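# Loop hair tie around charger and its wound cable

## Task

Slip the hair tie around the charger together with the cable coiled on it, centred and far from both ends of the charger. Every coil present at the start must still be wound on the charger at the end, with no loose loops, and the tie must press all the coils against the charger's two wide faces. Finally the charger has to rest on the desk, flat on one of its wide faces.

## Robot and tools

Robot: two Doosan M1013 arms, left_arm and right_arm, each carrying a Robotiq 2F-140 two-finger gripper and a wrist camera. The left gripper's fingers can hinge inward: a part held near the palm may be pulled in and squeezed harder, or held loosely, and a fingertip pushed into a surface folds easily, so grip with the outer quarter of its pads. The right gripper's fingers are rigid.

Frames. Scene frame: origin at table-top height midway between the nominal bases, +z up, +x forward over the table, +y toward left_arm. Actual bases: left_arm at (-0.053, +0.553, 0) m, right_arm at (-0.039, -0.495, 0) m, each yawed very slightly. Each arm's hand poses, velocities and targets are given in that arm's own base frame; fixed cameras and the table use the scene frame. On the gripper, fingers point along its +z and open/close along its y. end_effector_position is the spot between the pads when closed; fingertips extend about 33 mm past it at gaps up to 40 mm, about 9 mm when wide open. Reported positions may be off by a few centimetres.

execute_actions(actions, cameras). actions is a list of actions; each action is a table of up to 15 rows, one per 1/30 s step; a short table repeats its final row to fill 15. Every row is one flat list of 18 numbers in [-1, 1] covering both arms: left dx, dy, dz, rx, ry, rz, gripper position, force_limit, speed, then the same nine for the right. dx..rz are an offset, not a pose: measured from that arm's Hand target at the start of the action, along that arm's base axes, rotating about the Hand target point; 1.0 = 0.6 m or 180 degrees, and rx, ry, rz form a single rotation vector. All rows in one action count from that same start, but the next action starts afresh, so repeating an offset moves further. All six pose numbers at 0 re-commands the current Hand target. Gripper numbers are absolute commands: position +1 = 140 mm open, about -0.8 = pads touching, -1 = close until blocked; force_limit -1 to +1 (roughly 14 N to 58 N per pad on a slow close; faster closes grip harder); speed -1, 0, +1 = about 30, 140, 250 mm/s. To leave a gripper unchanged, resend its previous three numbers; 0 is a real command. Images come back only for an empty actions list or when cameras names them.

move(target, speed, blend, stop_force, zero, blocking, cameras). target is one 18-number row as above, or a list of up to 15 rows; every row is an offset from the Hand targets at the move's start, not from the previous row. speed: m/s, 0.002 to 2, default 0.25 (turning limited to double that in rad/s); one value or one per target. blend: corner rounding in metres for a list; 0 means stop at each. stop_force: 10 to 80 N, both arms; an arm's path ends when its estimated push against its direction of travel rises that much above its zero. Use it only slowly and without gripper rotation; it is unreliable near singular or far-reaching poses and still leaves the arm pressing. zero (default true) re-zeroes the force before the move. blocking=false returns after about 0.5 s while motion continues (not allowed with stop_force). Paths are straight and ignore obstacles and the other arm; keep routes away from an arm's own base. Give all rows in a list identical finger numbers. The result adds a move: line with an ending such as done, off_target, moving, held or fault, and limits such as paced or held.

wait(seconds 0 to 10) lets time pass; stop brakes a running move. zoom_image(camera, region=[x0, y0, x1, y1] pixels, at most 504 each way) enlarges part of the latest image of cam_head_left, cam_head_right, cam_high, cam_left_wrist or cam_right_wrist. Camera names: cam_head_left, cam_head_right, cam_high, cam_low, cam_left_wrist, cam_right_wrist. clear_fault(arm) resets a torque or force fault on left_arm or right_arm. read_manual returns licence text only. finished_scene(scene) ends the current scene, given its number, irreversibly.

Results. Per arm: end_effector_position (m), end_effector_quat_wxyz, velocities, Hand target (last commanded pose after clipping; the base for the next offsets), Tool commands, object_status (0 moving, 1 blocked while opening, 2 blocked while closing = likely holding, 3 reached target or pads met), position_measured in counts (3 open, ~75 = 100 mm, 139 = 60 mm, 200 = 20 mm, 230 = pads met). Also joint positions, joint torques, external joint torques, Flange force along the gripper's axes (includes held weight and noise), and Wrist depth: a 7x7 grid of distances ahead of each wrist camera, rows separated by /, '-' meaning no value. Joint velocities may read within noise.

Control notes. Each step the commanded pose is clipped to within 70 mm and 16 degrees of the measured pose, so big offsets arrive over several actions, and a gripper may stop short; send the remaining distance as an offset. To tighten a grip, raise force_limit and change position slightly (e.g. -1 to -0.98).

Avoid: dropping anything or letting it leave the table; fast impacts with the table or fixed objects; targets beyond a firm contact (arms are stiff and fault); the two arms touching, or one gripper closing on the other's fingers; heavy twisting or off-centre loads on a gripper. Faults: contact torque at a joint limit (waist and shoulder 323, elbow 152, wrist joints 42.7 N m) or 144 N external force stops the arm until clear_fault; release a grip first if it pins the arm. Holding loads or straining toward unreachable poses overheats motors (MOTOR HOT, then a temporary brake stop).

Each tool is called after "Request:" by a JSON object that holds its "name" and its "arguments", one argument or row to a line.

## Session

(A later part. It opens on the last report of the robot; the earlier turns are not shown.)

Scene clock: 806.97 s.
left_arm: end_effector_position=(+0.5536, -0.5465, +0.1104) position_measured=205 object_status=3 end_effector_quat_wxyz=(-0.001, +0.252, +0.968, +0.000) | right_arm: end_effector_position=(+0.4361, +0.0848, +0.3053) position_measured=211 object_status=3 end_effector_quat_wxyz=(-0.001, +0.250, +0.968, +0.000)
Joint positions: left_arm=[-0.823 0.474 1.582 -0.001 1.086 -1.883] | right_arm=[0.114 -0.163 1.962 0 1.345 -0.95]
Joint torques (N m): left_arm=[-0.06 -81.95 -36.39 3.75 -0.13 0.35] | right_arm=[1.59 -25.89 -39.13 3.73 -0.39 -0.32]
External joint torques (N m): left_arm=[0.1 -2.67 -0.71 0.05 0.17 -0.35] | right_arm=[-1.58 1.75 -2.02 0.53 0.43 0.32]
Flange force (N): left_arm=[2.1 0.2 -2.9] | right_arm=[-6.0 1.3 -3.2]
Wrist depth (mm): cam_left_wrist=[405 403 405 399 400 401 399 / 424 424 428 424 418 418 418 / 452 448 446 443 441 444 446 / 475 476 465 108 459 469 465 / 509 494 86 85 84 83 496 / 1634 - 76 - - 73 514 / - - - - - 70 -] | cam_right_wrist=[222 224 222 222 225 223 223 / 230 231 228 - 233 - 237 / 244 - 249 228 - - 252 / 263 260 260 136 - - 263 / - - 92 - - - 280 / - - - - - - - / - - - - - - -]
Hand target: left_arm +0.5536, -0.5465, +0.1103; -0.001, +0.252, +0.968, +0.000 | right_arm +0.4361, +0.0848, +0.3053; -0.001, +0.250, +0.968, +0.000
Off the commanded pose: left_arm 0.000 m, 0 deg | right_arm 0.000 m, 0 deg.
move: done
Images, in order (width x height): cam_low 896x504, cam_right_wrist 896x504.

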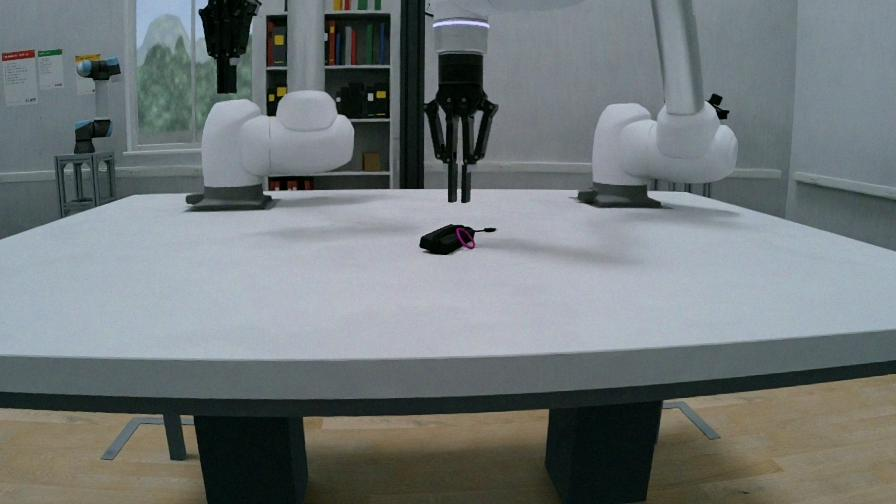

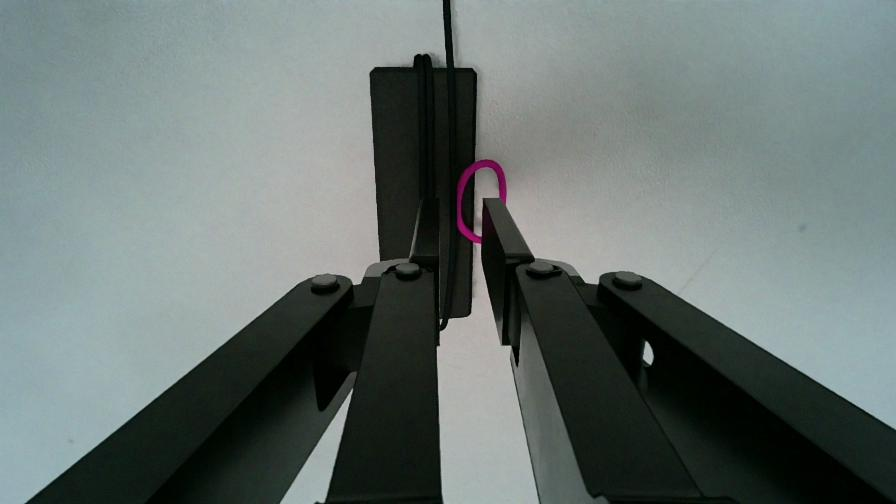

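Request:
{"name": "move", "arguments": {
  "target": [
    [0,0,0.3,0,0,0,-0.6,-0.6,-1,0,0,0,0,0,0,-0.083,0,1],
    [0,0.6,0.4,0,0,0,-0.6,-0.6,-1,0,0,0,0,0,0,-0.083,0,1],
    [0,0.6,0.4,0,0,0,-0.6,-0.6,-1,0.2888,0.77,-0.3,0,0,0,-0.083,0,1]
  ],
  "speed": 0.3,
  "blend": [0.05,0,0],
  "cameras": ["cam_left_wrist"]
}}

Request:
{"name": "zoom_image", "arguments": {
  "camera": "cam_left_wrist",
  "region": [250, 0, 650, 300]
}}

Scene clock: 841.83 s.
left_arm: end_effector_position=(+0.5536, -0.1864, +0.3503) position_measured=205 object_status=3 end_effector_quat_wxyz=(-0.001, +0.252, +0.968, +0.000) | right_arm: end_effector_position=(+0.6093, +0.5468, +0.1254) position_measured=139 object_status=3 end_effector_quat_wxyz=(-0.001, +0.250, +0.968, +0.000)
Joint positions: left_arm=[-0.384 0.051 1.679 0 1.412 -1.444] | right_arm=[0.689 0.523 1.475 0.001 1.145 -0.376]
Joint torques (N m): left_arm=[0.27 -45.6 -40.82 4.21 0.04 0.32] | right_arm=[1.48 -90.61 -36.03 3.62 -0.46 -0.34]
External joint torques (N m): left_arm=[-0.06 -1.43 -0.58 0.07 0.01 -0.32] | right_arm=[-1.53 0.26 -2.26 0.36 0.48 0.34]
Flange force (N): left_arm=[1.2 -0.9 -1.3] | right_arm=[-3.4 5.3 -2.6]
Wrist depth (mm): cam_left_wrist=[236 237 231 236 235 233 233 / 249 249 224 247 246 247 245 / 264 263 235 259 259 259 259 / 278 277 117 275 154 270 273 / 291 83 85 293 289 - 81 / - 71 69 312 310 - 73 / - - - 333 333 - -] | cam_right_wrist=[- 444 443 - 453 - - / - - - - 477 - - / - 500 508 - - 491 502 / - 495 - - 526 - - / - - 92 - - 552 574 / 366 - - - - - - / - - - - - - -]
Hand target: left_arm +0.5536, -0.1865, +0.3503; -0.001, +0.252, +0.968, +0.000 | right_arm +0.6094, +0.5468, +0.1253; -0.001, +0.250, +0.968, +0.000
Off the commanded pose: left_arm 0.000 m, 0 deg | right_arm 0.000 m, 0 deg.
move: done; blend cut to 0 m at target 1
Images, in order (width x height): cam_left_wrist 896x504.

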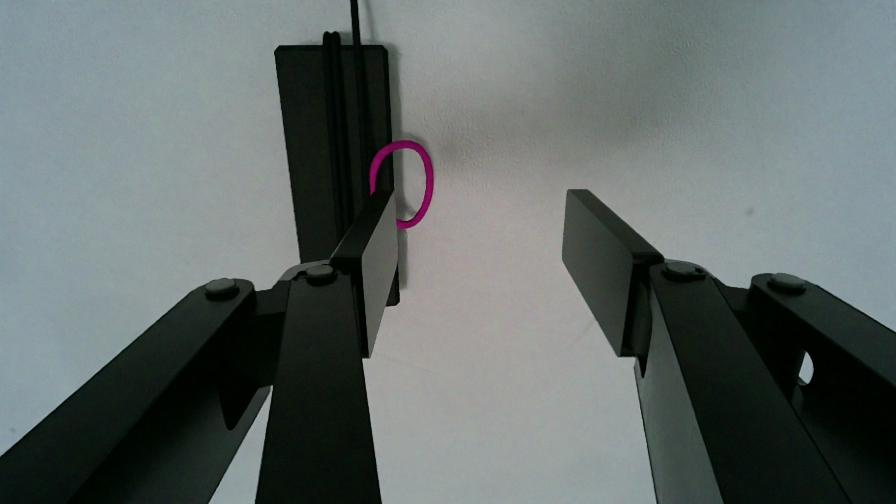

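Scaled by 1.260 from the camera's 896x504 image, which has a finer 1280x720 frame.

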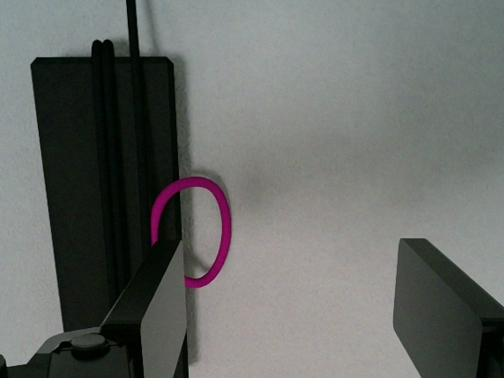

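Request:
{"name": "move", "arguments": {
  "target": [
    [0,0,0,0,0,0,-0.6,-0.6,-1,0.0016,0.0029,0,0,0,0,-0.083,0,1],
    [0,0,0,0,0,0,-0.6,-0.6,-1,0.0016,0.0029,-0.15,0,0,0,-0.083,0,1]
  ],
  "speed": 0.06,
  "cameras": ["cam_left_wrist"]
}}

Request:
{"name": "zoom_image", "arguments": {
  "camera": "cam_left_wrist",
  "region": [250, 0, 650, 300]
}}

Scene clock: 859.43 s.
left_arm: end_effector_position=(+0.5536, -0.1865, +0.3503) position_measured=205 object_status=3 end_effector_quat_wxyz=(-0.001, +0.252, +0.968, +0.000) | right_arm: end_effector_position=(+0.6103, +0.5485, +0.0352) position_measured=139 object_status=3 end_effector_quat_wxyz=(-0.001, +0.250, +0.968, -0.001)
Joint positions: left_arm=[-0.384 0.051 1.679 0 1.412 -1.444] | right_arm=[0.69 0.595 1.538 0.001 1.01 -0.376]
Joint torques (N m): left_arm=[0.11 -45.59 -40.97 4.21 0.02 0.32] | right_arm=[2.12 -95.28 -33.81 3.18 -0.33 -0.2]
External joint torques (N m): left_arm=[-0.13 -0.69 -0.34 0.05 0.01 -0.32] | right_arm=[-2.04 0.97 -1.91 0.54 0.34 0.2]
Flange force (N): left_arm=[0.4 -0.9 -0.7] | right_arm=[-4.1 5.0 -0.9]
Wrist depth (mm): cam_left_wrist=[154 149 141 152 152 151 152 / 161 135 140 160 160 159 158 / 171 145 146 168 167 167 166 / 180 153 123 176 174 175 177 / 189 83 85 189 186 - 81 / - 71 69 202 200 - 73 / - - - 216 215 - -] | cam_right_wrist=[- - - 437 446 - 442 / - - - - - - 460 / - - - - - 501 - / - - 505 - - 524 511 / - - 92 - - - - / - - - - - - - / - - - - - - -]
Hand target: left_arm +0.5536, -0.1865, +0.3503; -0.001, +0.252, +0.968, +0.000 | right_arm +0.6103, +0.5486, +0.0353; -0.001, +0.250, +0.968, +0.000
Off the commanded pose: left_arm 0.000 m, 0 deg | right_arm 0.000 m, 0 deg.
move: done
Images, in order (width x height): cam_left_wrist 896x504.

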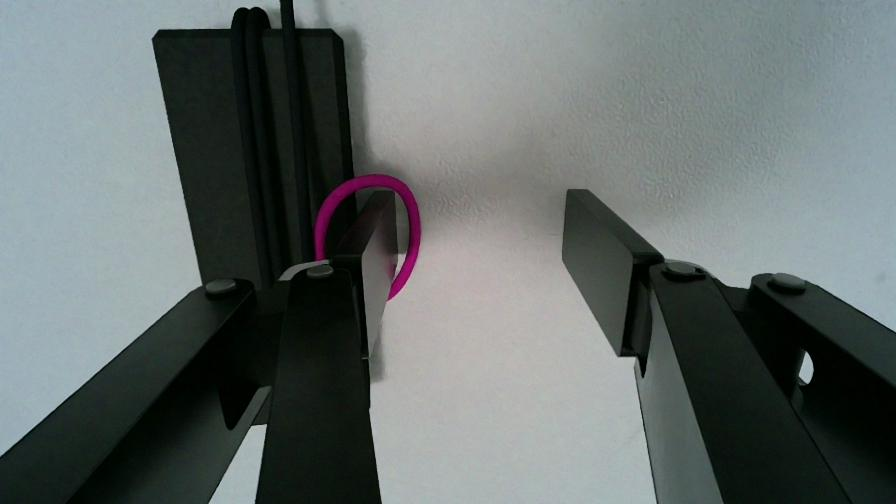

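Scaled by 1.260 from the camera's 896x504 image, which has a finer 1280x720 frame.

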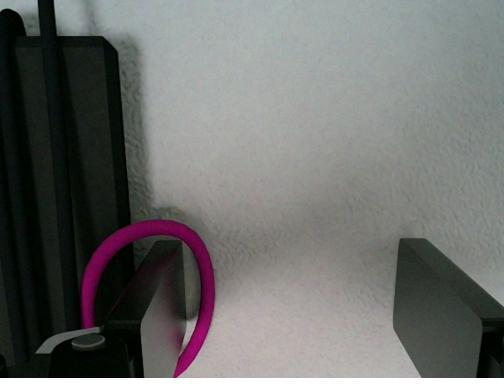

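Request:
{"name": "move", "arguments": {
  "target": [
    [0,0,0,0,0,0,-0.6,-0.6,-1,0.04,0.0717,-0.002,0,0,0,-0.083,0,1],
    [0,0,0,0,0,0,-0.6,-0.6,-1,0.04,0.0717,-0.002,0,0,0,-0.6,0,0]
  ],
  "speed": 0.08,
  "cameras": ["cam_left_wrist"]
}}

Request:
{"name": "zoom_image", "arguments": {
  "camera": "cam_left_wrist",
  "region": [250, 0, 650, 300]
}}

Scene clock: 869.13 s.
left_arm: end_effector_position=(+0.5536, -0.1865, +0.3503) position_measured=205 object_status=3 end_effector_quat_wxyz=(-0.001, +0.252, +0.968, +0.000) | right_arm: end_effector_position=(+0.6344, +0.5918, +0.0343) position_measured=205 object_status=0 end_effector_quat_wxyz=(-0.001, +0.250, +0.968, +0.000)
Joint positions: left_arm=[-0.384 0.051 1.679 0 1.412 -1.444] | right_arm=[0.71 0.661 1.424 0.001 1.058 -0.355]
Joint torques (N m): left_arm=[0.32 -45.81 -40.98 4.15 -0.07 0.27] | right_arm=[-3.51 -65.43 -7.06 1.07 5.42 -0.24]
External joint torques (N m): left_arm=[-0.25 -0.71 -0.29 0.1 0.11 -0.27] | right_arm=[3.4 -35.49 -29.69 2.74 -5.4 0.24]
Flange force (N): left_arm=[0.5 -1.0 -0.8] | right_arm=[-1.8 19.3 -39.3]
Wrist depth (mm): cam_left_wrist=[133 151 152 151 151 150 152 / 133 152 161 159 159 159 158 / 140 151 168 168 167 167 167 / 150 159 176 173 173 175 176 / 160 161 86 90 79 83 187 / - - 74 202 - 72 - / - - - - - - -] | cam_right_wrist=[- - - - - - - / 471 - - - - - - / 122 510 - - 500 - 484 / 117 161 - 136 517 - 542 / 119 142 92 - - - - / - - - - - - 1958 / - - - - - - -]
Hand target: left_arm +0.5536, -0.1865, +0.3503; -0.001, +0.252, +0.968, +0.000 | right_arm +0.6343, +0.5916, +0.0341; -0.001, +0.250, +0.968, +0.000
Off the commanded pose: left_arm 0.000 m, 0 deg | right_arm 0.000 m, 0 deg.
move: done
Images, in order (width x height): cam_left_wrist 896x504.

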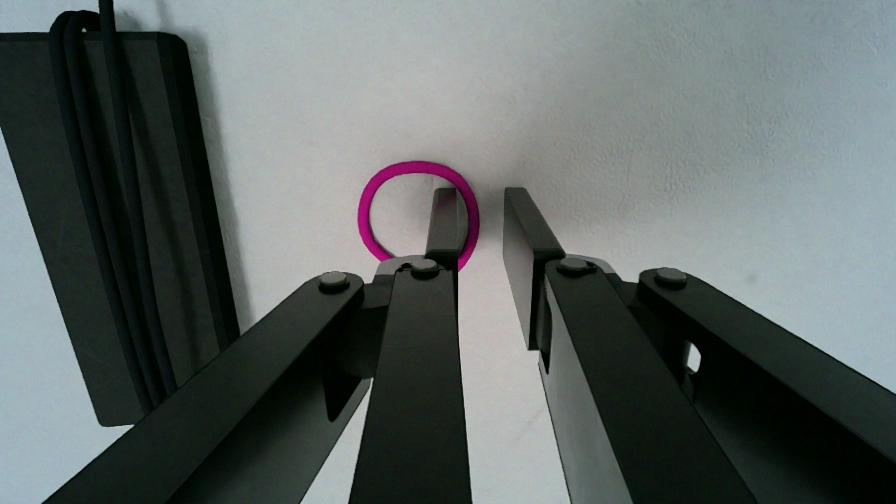

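Scaled by 1.260 from the camera's 896x504 image, which has a finer 1280x720 frame.

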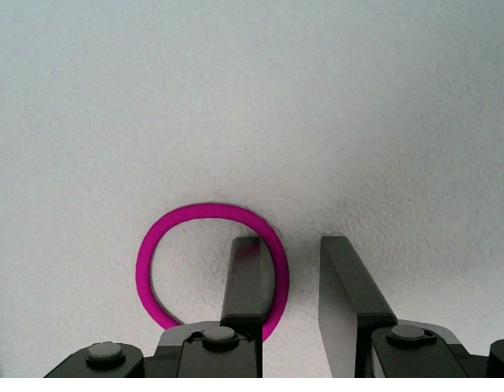

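Request:
{"name": "move", "arguments": {
  "target": [
    [0,0,0,0,0,0,-0.6,-0.6,-1,0,0,0.001,0,0,0,-1,-0.5,-1],
    [0,0,0,0,0,0,-0.6,-0.6,-1,0,0,0.05,0,0,0,-1,-0.5,-1],
    [0,0,0,-0.488,0.128,0.128,-0.6,-0.6,-1,-0.1238,-0.1477,0.5,0,0,-0.838,-1,-0.5,-1]
  ],
  "speed": [0.03,0.03,0.25],
  "cameras": ["all"]
}}

Scene clock: 906.23 s.
left_arm: end_effector_position=(+0.5536, -0.1865, +0.3503) position_measured=205 object_status=3 end_effector_quat_wxyz=(-0.001, +0.000, +0.707, -0.707) | right_arm: end_effector_position=(+0.5601, +0.5029, +0.3341) position_measured=225 object_status=2 end_effector_quat_wxyz=(-0.001, +1.000, +0.001, +0.001)
Joint positions: left_arm=[0.198 0.29 2.068 -1.429 1.711 -0.776] | right_arm=[0.686 0.324 1.38 0 1.436 2.254]
Joint torques (N m): left_arm=[0.36 -53.75 -25.6 -1.45 1.99 0.38] | right_arm=[1.74 -76.21 -39.68 3.79 -0.48 -0.38]
External joint torques (N m): left_arm=[-0.19 -2.11 -0.39 -0.02 0 -0.43] | right_arm=[-1.82 1.18 -2.23 0.48 0.43 0.38]
Flange force (N): left_arm=[1.6 -3.8 0.9] | right_arm=[6.5 -3.2 -3.8]
Wrist depth (mm): cam_left_wrist=[429 428 430 424 424 429 424 / 456 448 448 442 450 444 448 / 475 475 477 444 479 474 466 / 503 503 499 109 485 497 498 / 539 528 76 90 79 83 531 / 566 - 70 - - 72 544 / - - - - - 69 -] | cam_right_wrist=[327 3852 - - - - 388 / 367 433 443 476 4118 - - / - 3227 - - - 662 420 / 3102 3980 - - - 557 450 / - - 92 - - - - / - - - - - - - / - - - - - - -]
Hand target: left_arm +0.5536, -0.1865, +0.3503; -0.001, +0.000, +0.707, -0.707 | right_arm +0.5601, +0.5030, +0.3341; -0.001, +1.000, +0.001, +0.001
Off the commanded pose: left_arm 0.000 m, 0 deg | right_arm 0.000 m, 0 deg.
move: done

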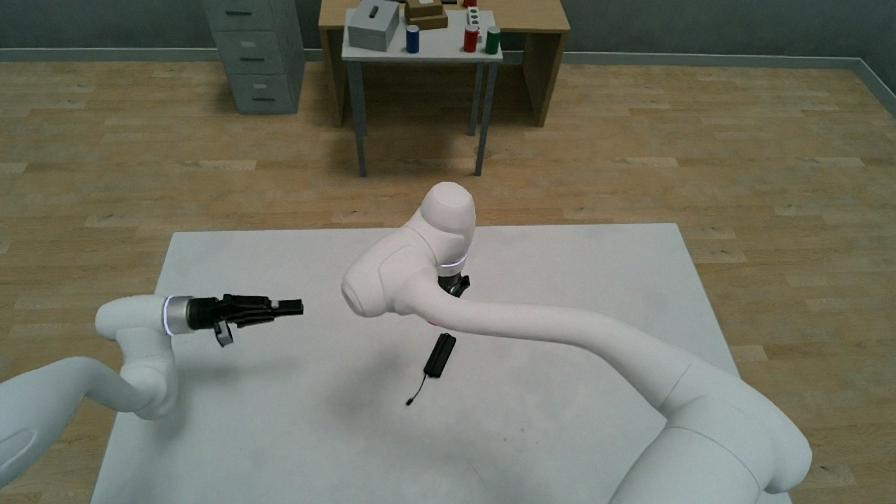

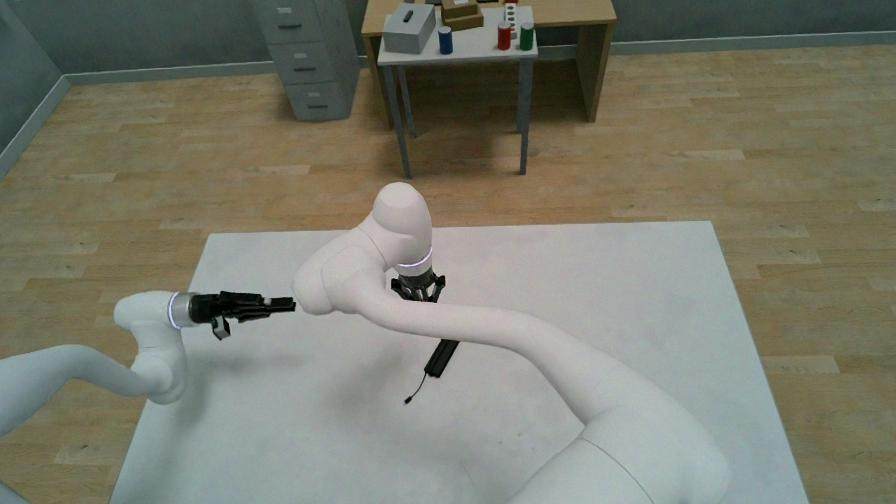

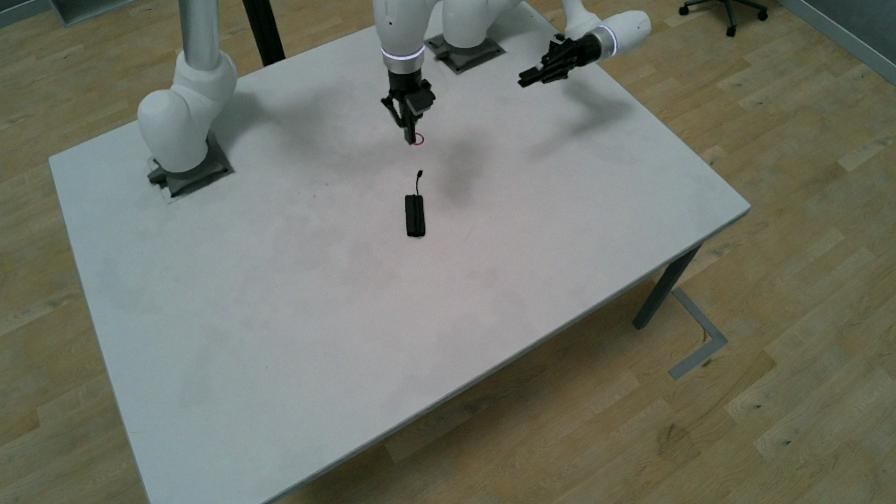

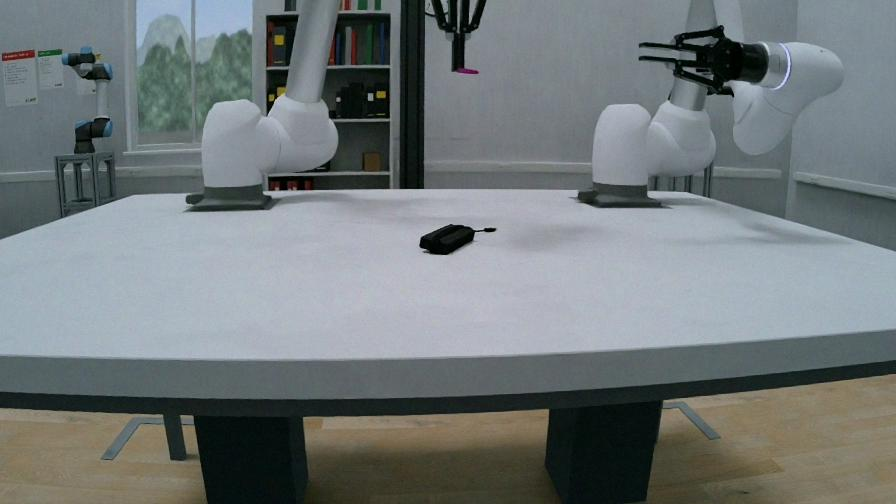

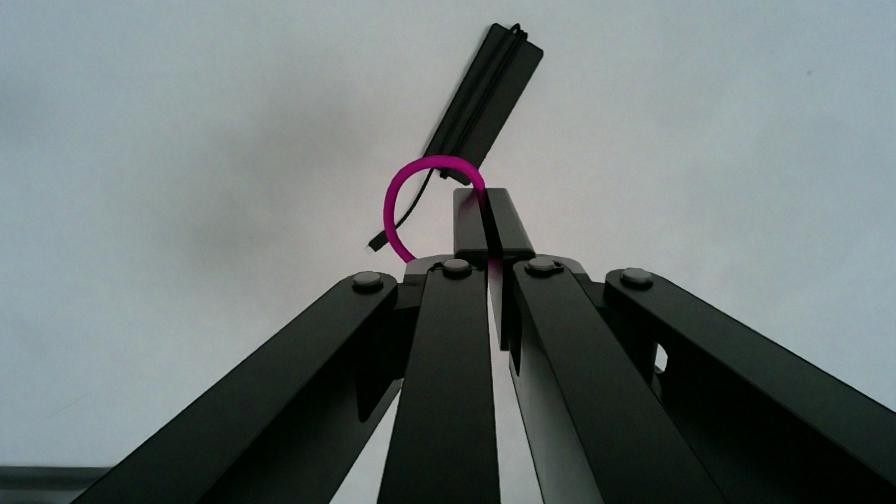

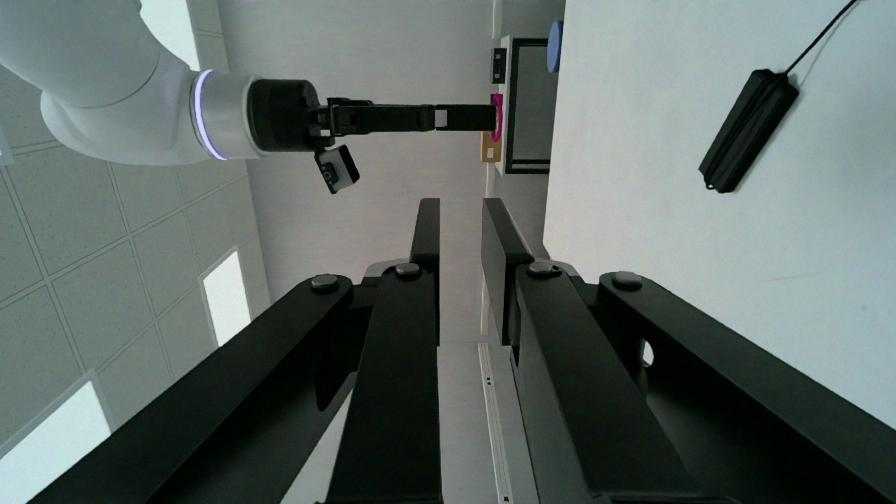

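Request:
{"name": "move", "arguments": {
  "target": [-0.034,-0.405,-0.074,0,0,0,-0.6,-0.6,-1,0,0,0,0,0,0,-1,-0.5,-1],
  "speed": 0.2,
  "cameras": ["cam_left_wrist","cam_right_wrist","cam_low"]
}}

Request:
{"name": "zoom_image", "arguments": {
  "camera": "cam_right_wrist",
  "region": [350, 50, 600, 250]
}}

Request:
{"name": "zoom_image", "arguments": {
  "camera": "cam_low",
  "region": [420, 20, 560, 120]
}}

Scene clock: 921.40 s.
left_arm: end_effector_position=(+0.5332, -0.4294, +0.3059) position_measured=205 object_status=3 end_effector_quat_wxyz=(-0.001, +0.000, +0.707, -0.707) | right_arm: end_effector_position=(+0.5601, +0.5030, +0.3341) position_measured=225 object_status=2 end_effector_quat_wxyz=(-0.001, +1.000, +0.001, +0.001)
Joint positions: left_arm=[-0.243 0.314 2.152 -1.761 1.42 -0.664] | right_arm=[0.686 0.324 1.38 0 1.436 2.254]
Joint torques (N m): left_arm=[0.16 -54.06 -23.03 -2.12 2.13 0.27] | right_arm=[1.55 -76.53 -39.86 3.69 -0.52 -0.28]
External joint torques (N m): left_arm=[-0.28 -1.37 -0.44 -0.08 0.06 -0.32] | right_arm=[-1.56 1.08 -2.26 0.6 0.47 0.28]
Flange force (N): left_arm=[0.7 -2.9 0.4] | right_arm=[6.3 -3.4 -4.0]
Wrist depth (mm): cam_left_wrist=[427 431 427 422 424 427 427 / 454 452 447 441 448 452 446 / 194 174 476 439 477 473 471 / 157 156 503 109 490 505 496 / 538 524 76 90 79 83 530 / 563 - 70 - - 73 547 / - - - - - 69 -] | cam_right_wrist=[- - - - 862 567 374 / 239 3412 - - - 543 369 / 216 212 233 248 791 587 - / 251 3852 4683 136 818 587 - / - - 92 - - - - / - - - - - - - / - - - - - - -]
Hand target: left_arm +0.5332, -0.4295, +0.3059; -0.001, +0.000, +0.707, -0.707 | right_arm +0.5601, +0.5030, +0.3341; -0.001, +1.000, +0.001, +0.001
Off the commanded pose: left_arm 0.000 m, 0 deg | right_arm 0.000 m, 0 deg.
move: done
Images, in order (width x height): cam_low 896x504, cam_left_wrist 896x504, cam_right_wrist 896x504.

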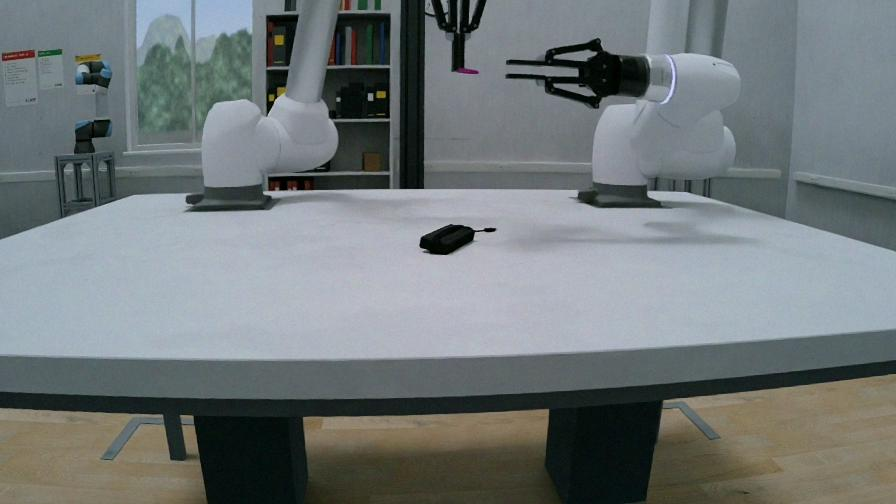

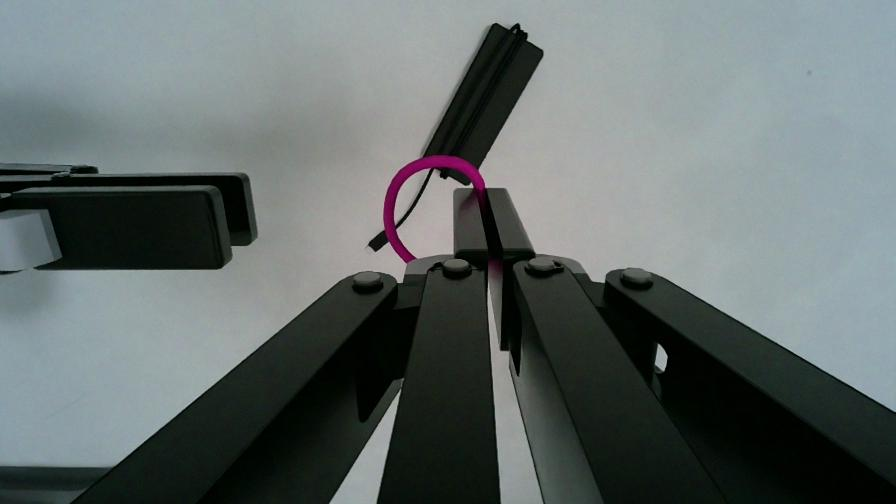

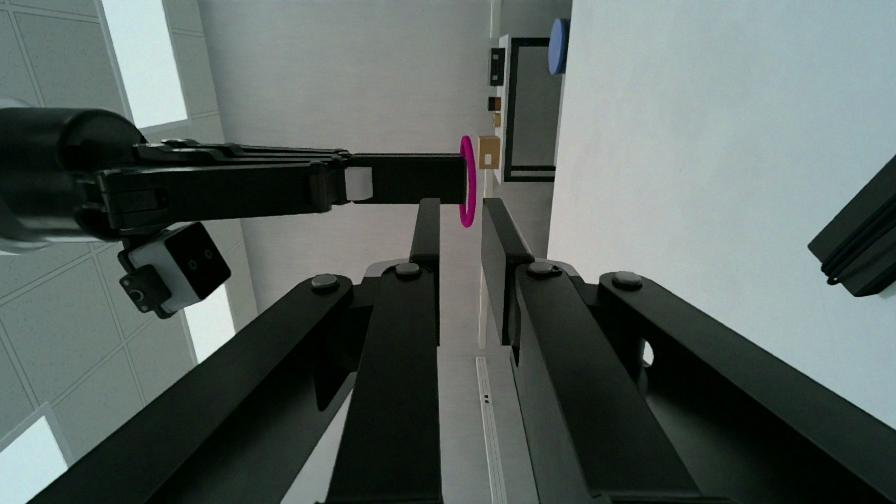

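Scaled by 2.016 from the camera's 896x504 image, which has a finer 1280x720 frame.

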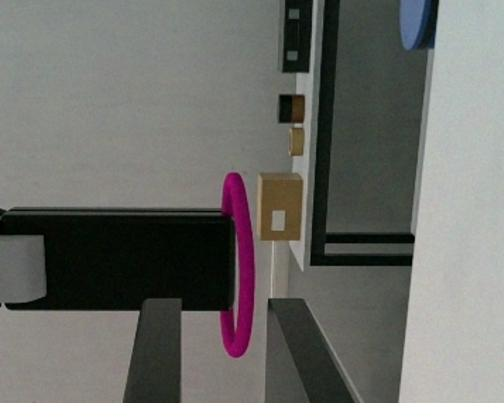

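Scaled by 3.600 from the camera's 896x504 image, which has a finer 1280x720 frame.

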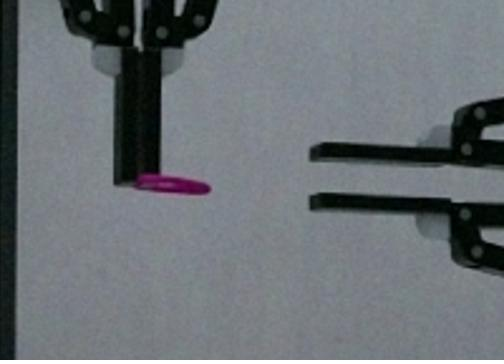

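Request:
{"name": "move", "arguments": {
  "target": [0,-0.09,-0.0065,0,0,0,-0.6,-0.6,-1,0,0,0,0,0,0,-1,-0.5,-1],
  "speed": 0.04,
  "cameras": ["cam_left_wrist","cam_right_wrist","cam_low"]
}}

Request:
{"name": "zoom_image", "arguments": {
  "camera": "cam_right_wrist",
  "region": [350, 100, 600, 300]
}}

Request:
{"name": "zoom_image", "arguments": {
  "camera": "cam_low",
  "region": [420, 20, 560, 120]
}}

Request:
{"name": "zoom_image", "arguments": {
  "camera": "cam_left_wrist",
  "region": [300, 100, 600, 300]
}}

Scene clock: 954.00 s.
left_arm: end_effector_position=(+0.5332, -0.4834, +0.3020) position_measured=205 object_status=3 end_effector_quat_wxyz=(-0.001, +0.000, +0.707, -0.707) | right_arm: end_effector_position=(+0.5601, +0.5030, +0.3341) position_measured=225 object_status=2 end_effector_quat_wxyz=(-0.001, +1.000, +0.001, +0.001)
Joint positions: left_arm=[-0.338 0.335 2.131 -1.837 1.363 -0.651] | right_arm=[0.686 0.324 1.38 0 1.436 2.254]
Joint torques (N m): left_arm=[0.36 -56.58 -23.24 -2.28 2.23 0.3] | right_arm=[1.8 -75.36 -39.66 3.67 -0.49 -0.4]
External joint torques (N m): left_arm=[-0.39 -1.04 -0.57 -0.07 -0.03 -0.35] | right_arm=[-1.72 0.19 -2.31 0.61 0.44 0.4]
Flange force (N): left_arm=[0.2 -2.5 0.7] | right_arm=[5.3 -2.4 -4.2]
Wrist depth (mm): cam_left_wrist=[431 429 427 424 429 429 422 / 452 449 451 440 450 445 448 / 202 176 175 445 475 470 469 / 135 150 158 109 491 498 496 / 533 524 76 90 79 83 533 / 567 - 70 - - 72 545 / - - - - - 69 -] | cam_right_wrist=[2319 - 4593 - 4975 492 315 / - - - - - - - / 180 166 190 190 - 527 367 / 159 167 175 - 832 - 327 / 2912 - 92 - - 458 - / - - - - - - - / - - - - - - -]
Hand target: left_arm +0.5332, -0.4835, +0.3020; -0.001, +0.000, +0.707, -0.707 | right_arm +0.5601, +0.5030, +0.3341; -0.001, +1.000, +0.001, +0.001
Off the commanded pose: left_arm 0.000 m, 0 deg | right_arm 0.000 m, 0 deg.
move: done
Images, in order (width x height): cam_low 896x504, cam_left_wrist 896x504, cam_right_wrist 896x504.

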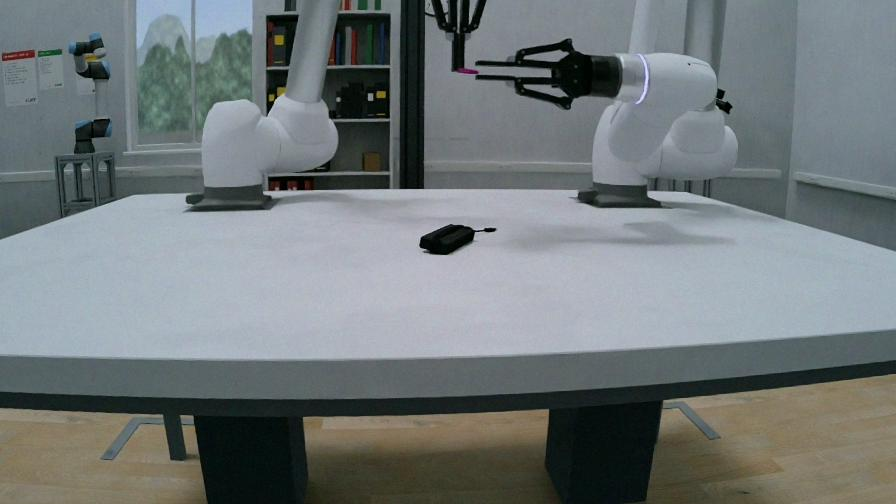

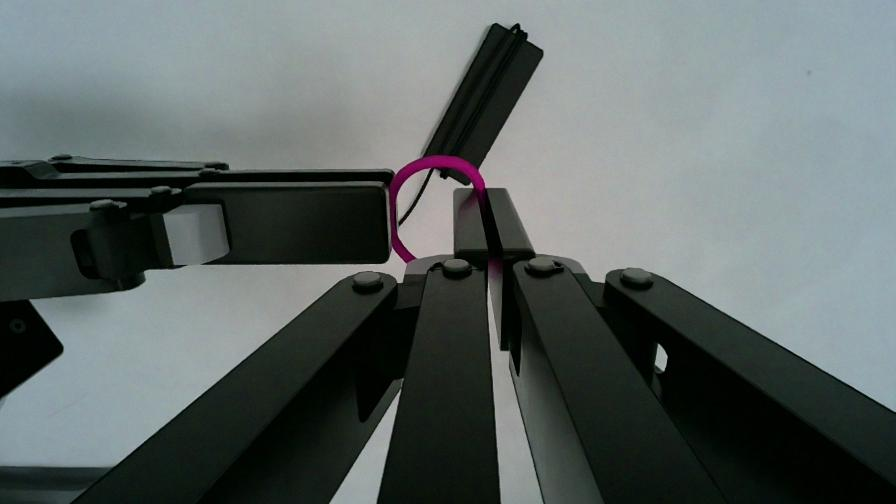

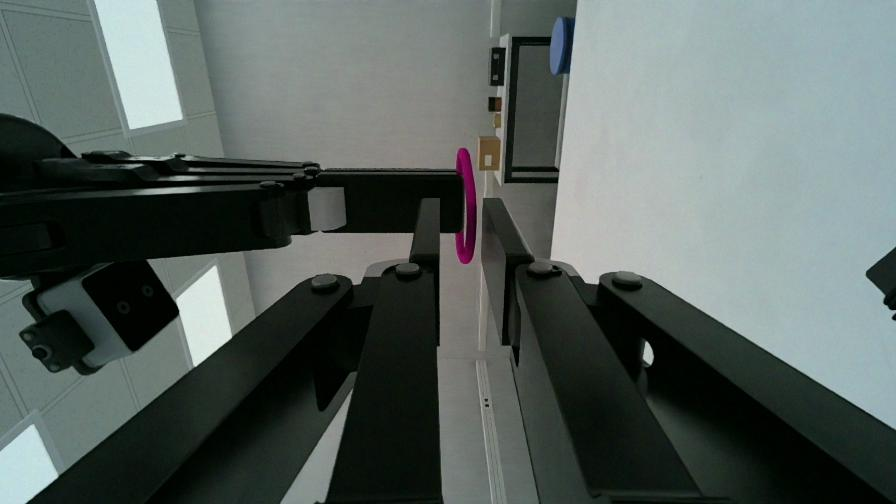

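Scaled by 2.016 from the camera's 896x504 image, which has a finer 1280x720 frame.

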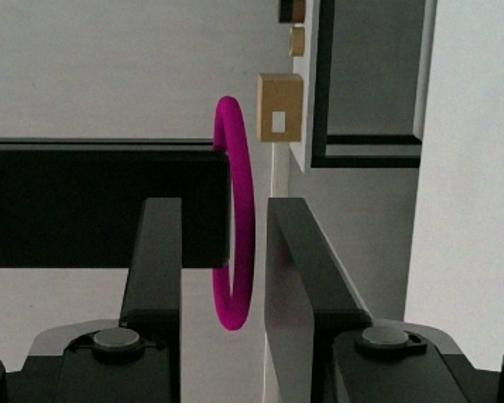

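Scaled by 3.600 from the camera's 896x504 image, which has a finer 1280x720 frame.

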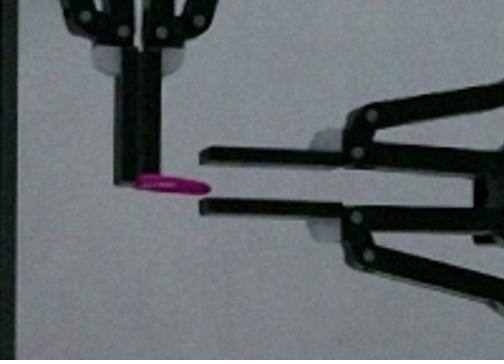

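Scaled by 1.680 from the camera's 896x504 image, which has a finer 1280x720 frame.

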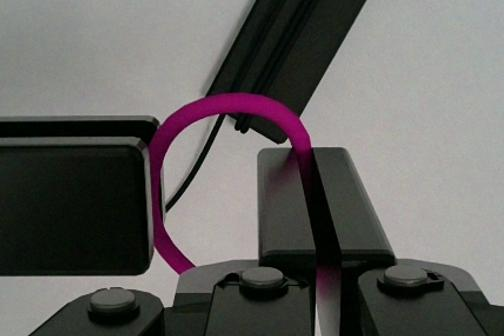

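Request:
{"name": "move", "arguments": {
  "target": [0,-0.0085,-0.005,0,0,0,-0.6,-0.6,-1,0,0,0,0,0,0,-1,-0.5,-1],
  "speed": 0.02
}}

Request:
{"name": "move", "arguments": {
  "target": [0,0,0,0,0,0,-1,-0.6,-1,0,0,0,0,0,0,-1,-0.5,-1],
  "cameras": ["cam_left_wrist","cam_right_wrist","cam_low"]
}}

Request:
{"name": "zoom_image", "arguments": {
  "camera": "cam_right_wrist",
  "region": [350, 100, 600, 300]
}}

Request:
{"name": "zoom_image", "arguments": {
  "camera": "cam_low",
  "region": [420, 20, 560, 120]
}}

Request:
{"name": "zoom_image", "arguments": {
  "camera": "cam_left_wrist",
  "region": [300, 100, 600, 300]
}}

Scene clock: 968.60 s.
left_arm: end_effector_position=(+0.5332, -0.4885, +0.2990) position_measured=205 object_status=3 end_effector_quat_wxyz=(-0.001, +0.000, +0.707, -0.707) | right_arm: end_effector_position=(+0.5601, +0.5030, +0.3341) position_measured=225 object_status=2 end_effector_quat_wxyz=(-0.001, +1.000, +0.001, +0.001)
Joint positions: left_arm=[-0.347 0.341 2.13 -1.845 1.359 -0.644] | right_arm=[0.686 0.324 1.38 0 1.436 2.254]
Joint torques (N m): left_arm=[0.87 -57.31 -23.54 -2.37 2.23 0.34] | right_arm=[1.71 -76.66 -39.68 3.83 -0.47 -0.28]
External joint torques (N m): left_arm=[-0.96 -0.75 -0.12 0.02 -0.02 -0.39] | right_arm=[-1.61 1.46 -2.32 0.45 0.42 0.28]
Flange force (N): left_arm=[0.9 -2.0 1.4] | right_arm=[6.9 -3.8 -3.9]
Wrist depth (mm): cam_left_wrist=[432 427 429 425 425 425 426 / 448 453 452 442 449 448 448 / 178 179 178 441 475 468 470 / 137 151 159 110 491 491 502 / 536 531 76 90 79 83 528 / 566 - 70 - - 72 - / - - - - - 69 -] | cam_right_wrist=[2171 - - - - - 317 / - 4118 - 5825 929 - - / 175 165 185 187 885 473 - / 154 161 175 136 742 - - / 2488 - 92 - - - - / - - - - - - - / - - - - - - -]
Hand target: left_arm +0.5332, -0.4886, +0.2990; -0.001, +0.000, +0.707, -0.707 | right_arm +0.5601, +0.5030, +0.3341; -0.001, +1.000, +0.001, +0.001
Off the commanded pose: left_arm 0.000 m, 0 deg | right_arm 0.000 m, 0 deg.
move: done

Scene clock: 969.27 s.
left_arm: end_effector_position=(+0.5332, -0.4886, +0.2990) position_measured=225 object_status=0 end_effector_quat_wxyz=(-0.001, +0.000, +0.707, -0.707) | right_arm: end_effector_position=(+0.5601, +0.5030, +0.3341) position_measured=225 object_status=2 end_effector_quat_wxyz=(-0.001, +1.000, +0.001, +0.001)
Joint positions: left_arm=[-0.347 0.341 2.13 -1.845 1.359 -0.644] | right_arm=[0.686 0.324 1.38 0 1.436 2.254]
Joint torques (N m): left_arm=[0.15 -57.47 -23.33 -2.35 2.2 0.3] | right_arm=[1.78 -76.35 -40.07 3.77 -0.53 -0.35]
External joint torques (N m): left_arm=[-0.4 -0.79 -0.42 -0.02 0.03 -0.34] | right_arm=[-1.82 1.06 -1.99 0.51 0.48 0.35]
Flange force (N): left_arm=[0.1 -2.0 0.6] | right_arm=[6.0 -2.8 -3.6]
Wrist depth (mm): cam_left_wrist=[427 428 427 420 424 426 423 / 451 452 448 439 452 446 446 / 174 173 163 446 474 473 469 / 142 156 167 109 489 498 501 / 531 533 76 90 80 83 527 / 563 - 70 - - 72 548 / - - - - - 69 -] | cam_right_wrist=[2274 - 4190 3412 - - - / 2777 - 4683 - - 555 - / 175 181 186 188 - 512 348 / 155 161 177 110 975 - - / 2948 - - - - - - / - - - - - - - / - - - - - - -]
Hand target: left_arm +0.5332, -0.4886, +0.2990; -0.001, +0.000, +0.707, -0.707 | right_arm +0.5601, +0.5030, +0.3341; -0.001, +1.000, +0.001, +0.001
Off the commanded pose: left_arm 0.000 m, 0 deg | right_arm 0.000 m, 0 deg.
move: done
Images, in order (width x height): cam_low 896x504, cam_left_wrist 896x504, cam_right_wrist 896x504.

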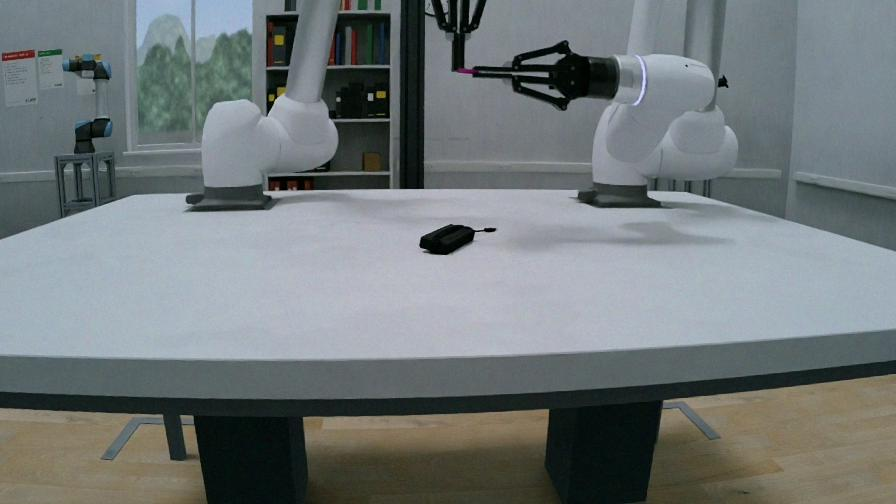

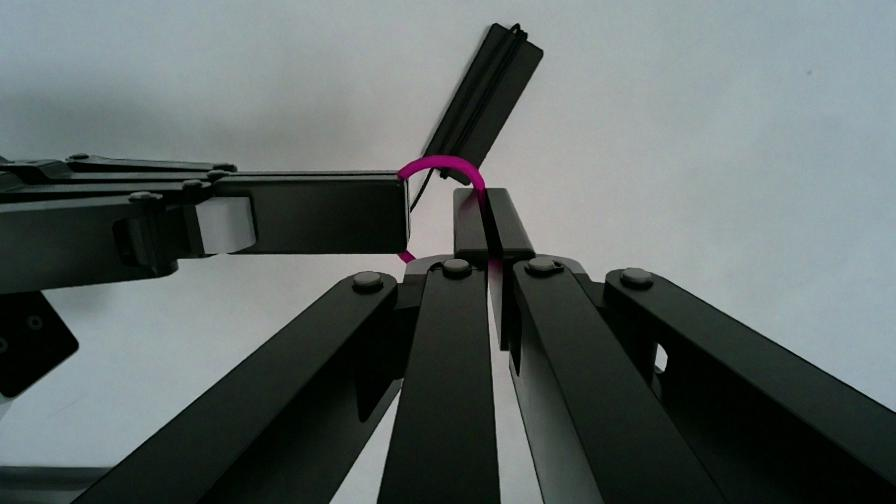

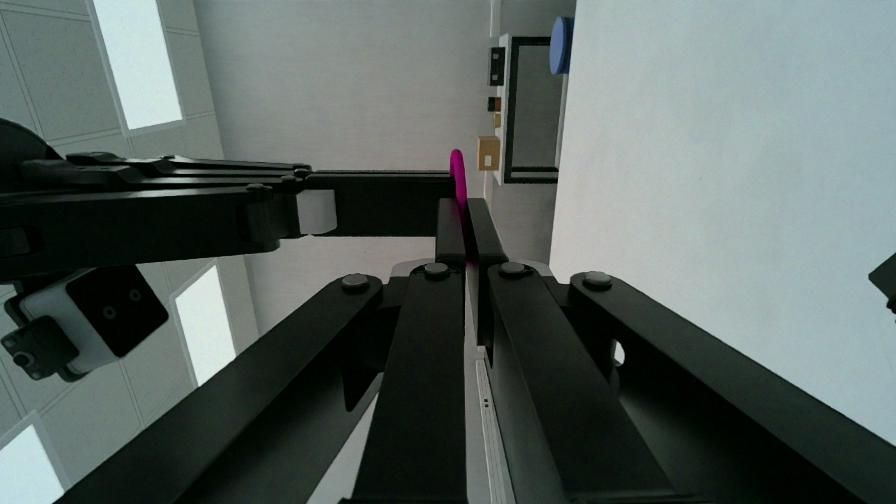

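Scaled by 2.016 from the camera's 896x504 image, which has a finer 1280x720 frame.

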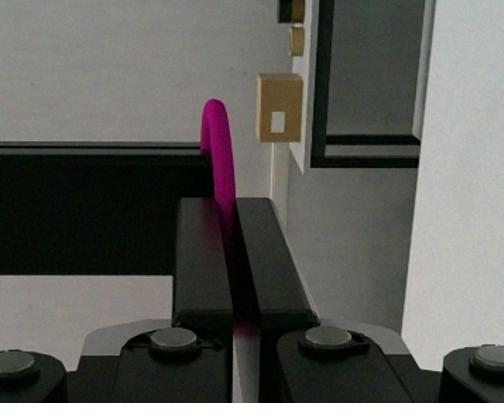

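Scaled by 3.600 from the camera's 896x504 image, which has a finer 1280x720 frame.

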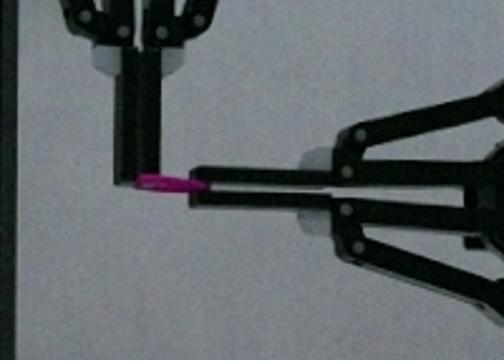

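Scaled by 1.680 from the camera's 896x504 image, which has a finer 1280x720 frame.

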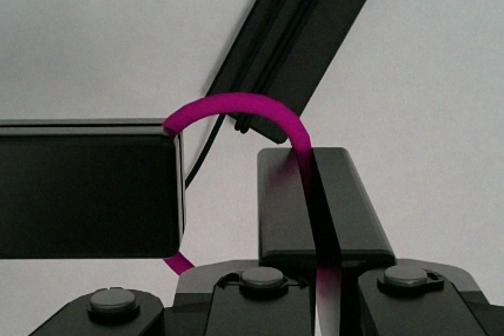

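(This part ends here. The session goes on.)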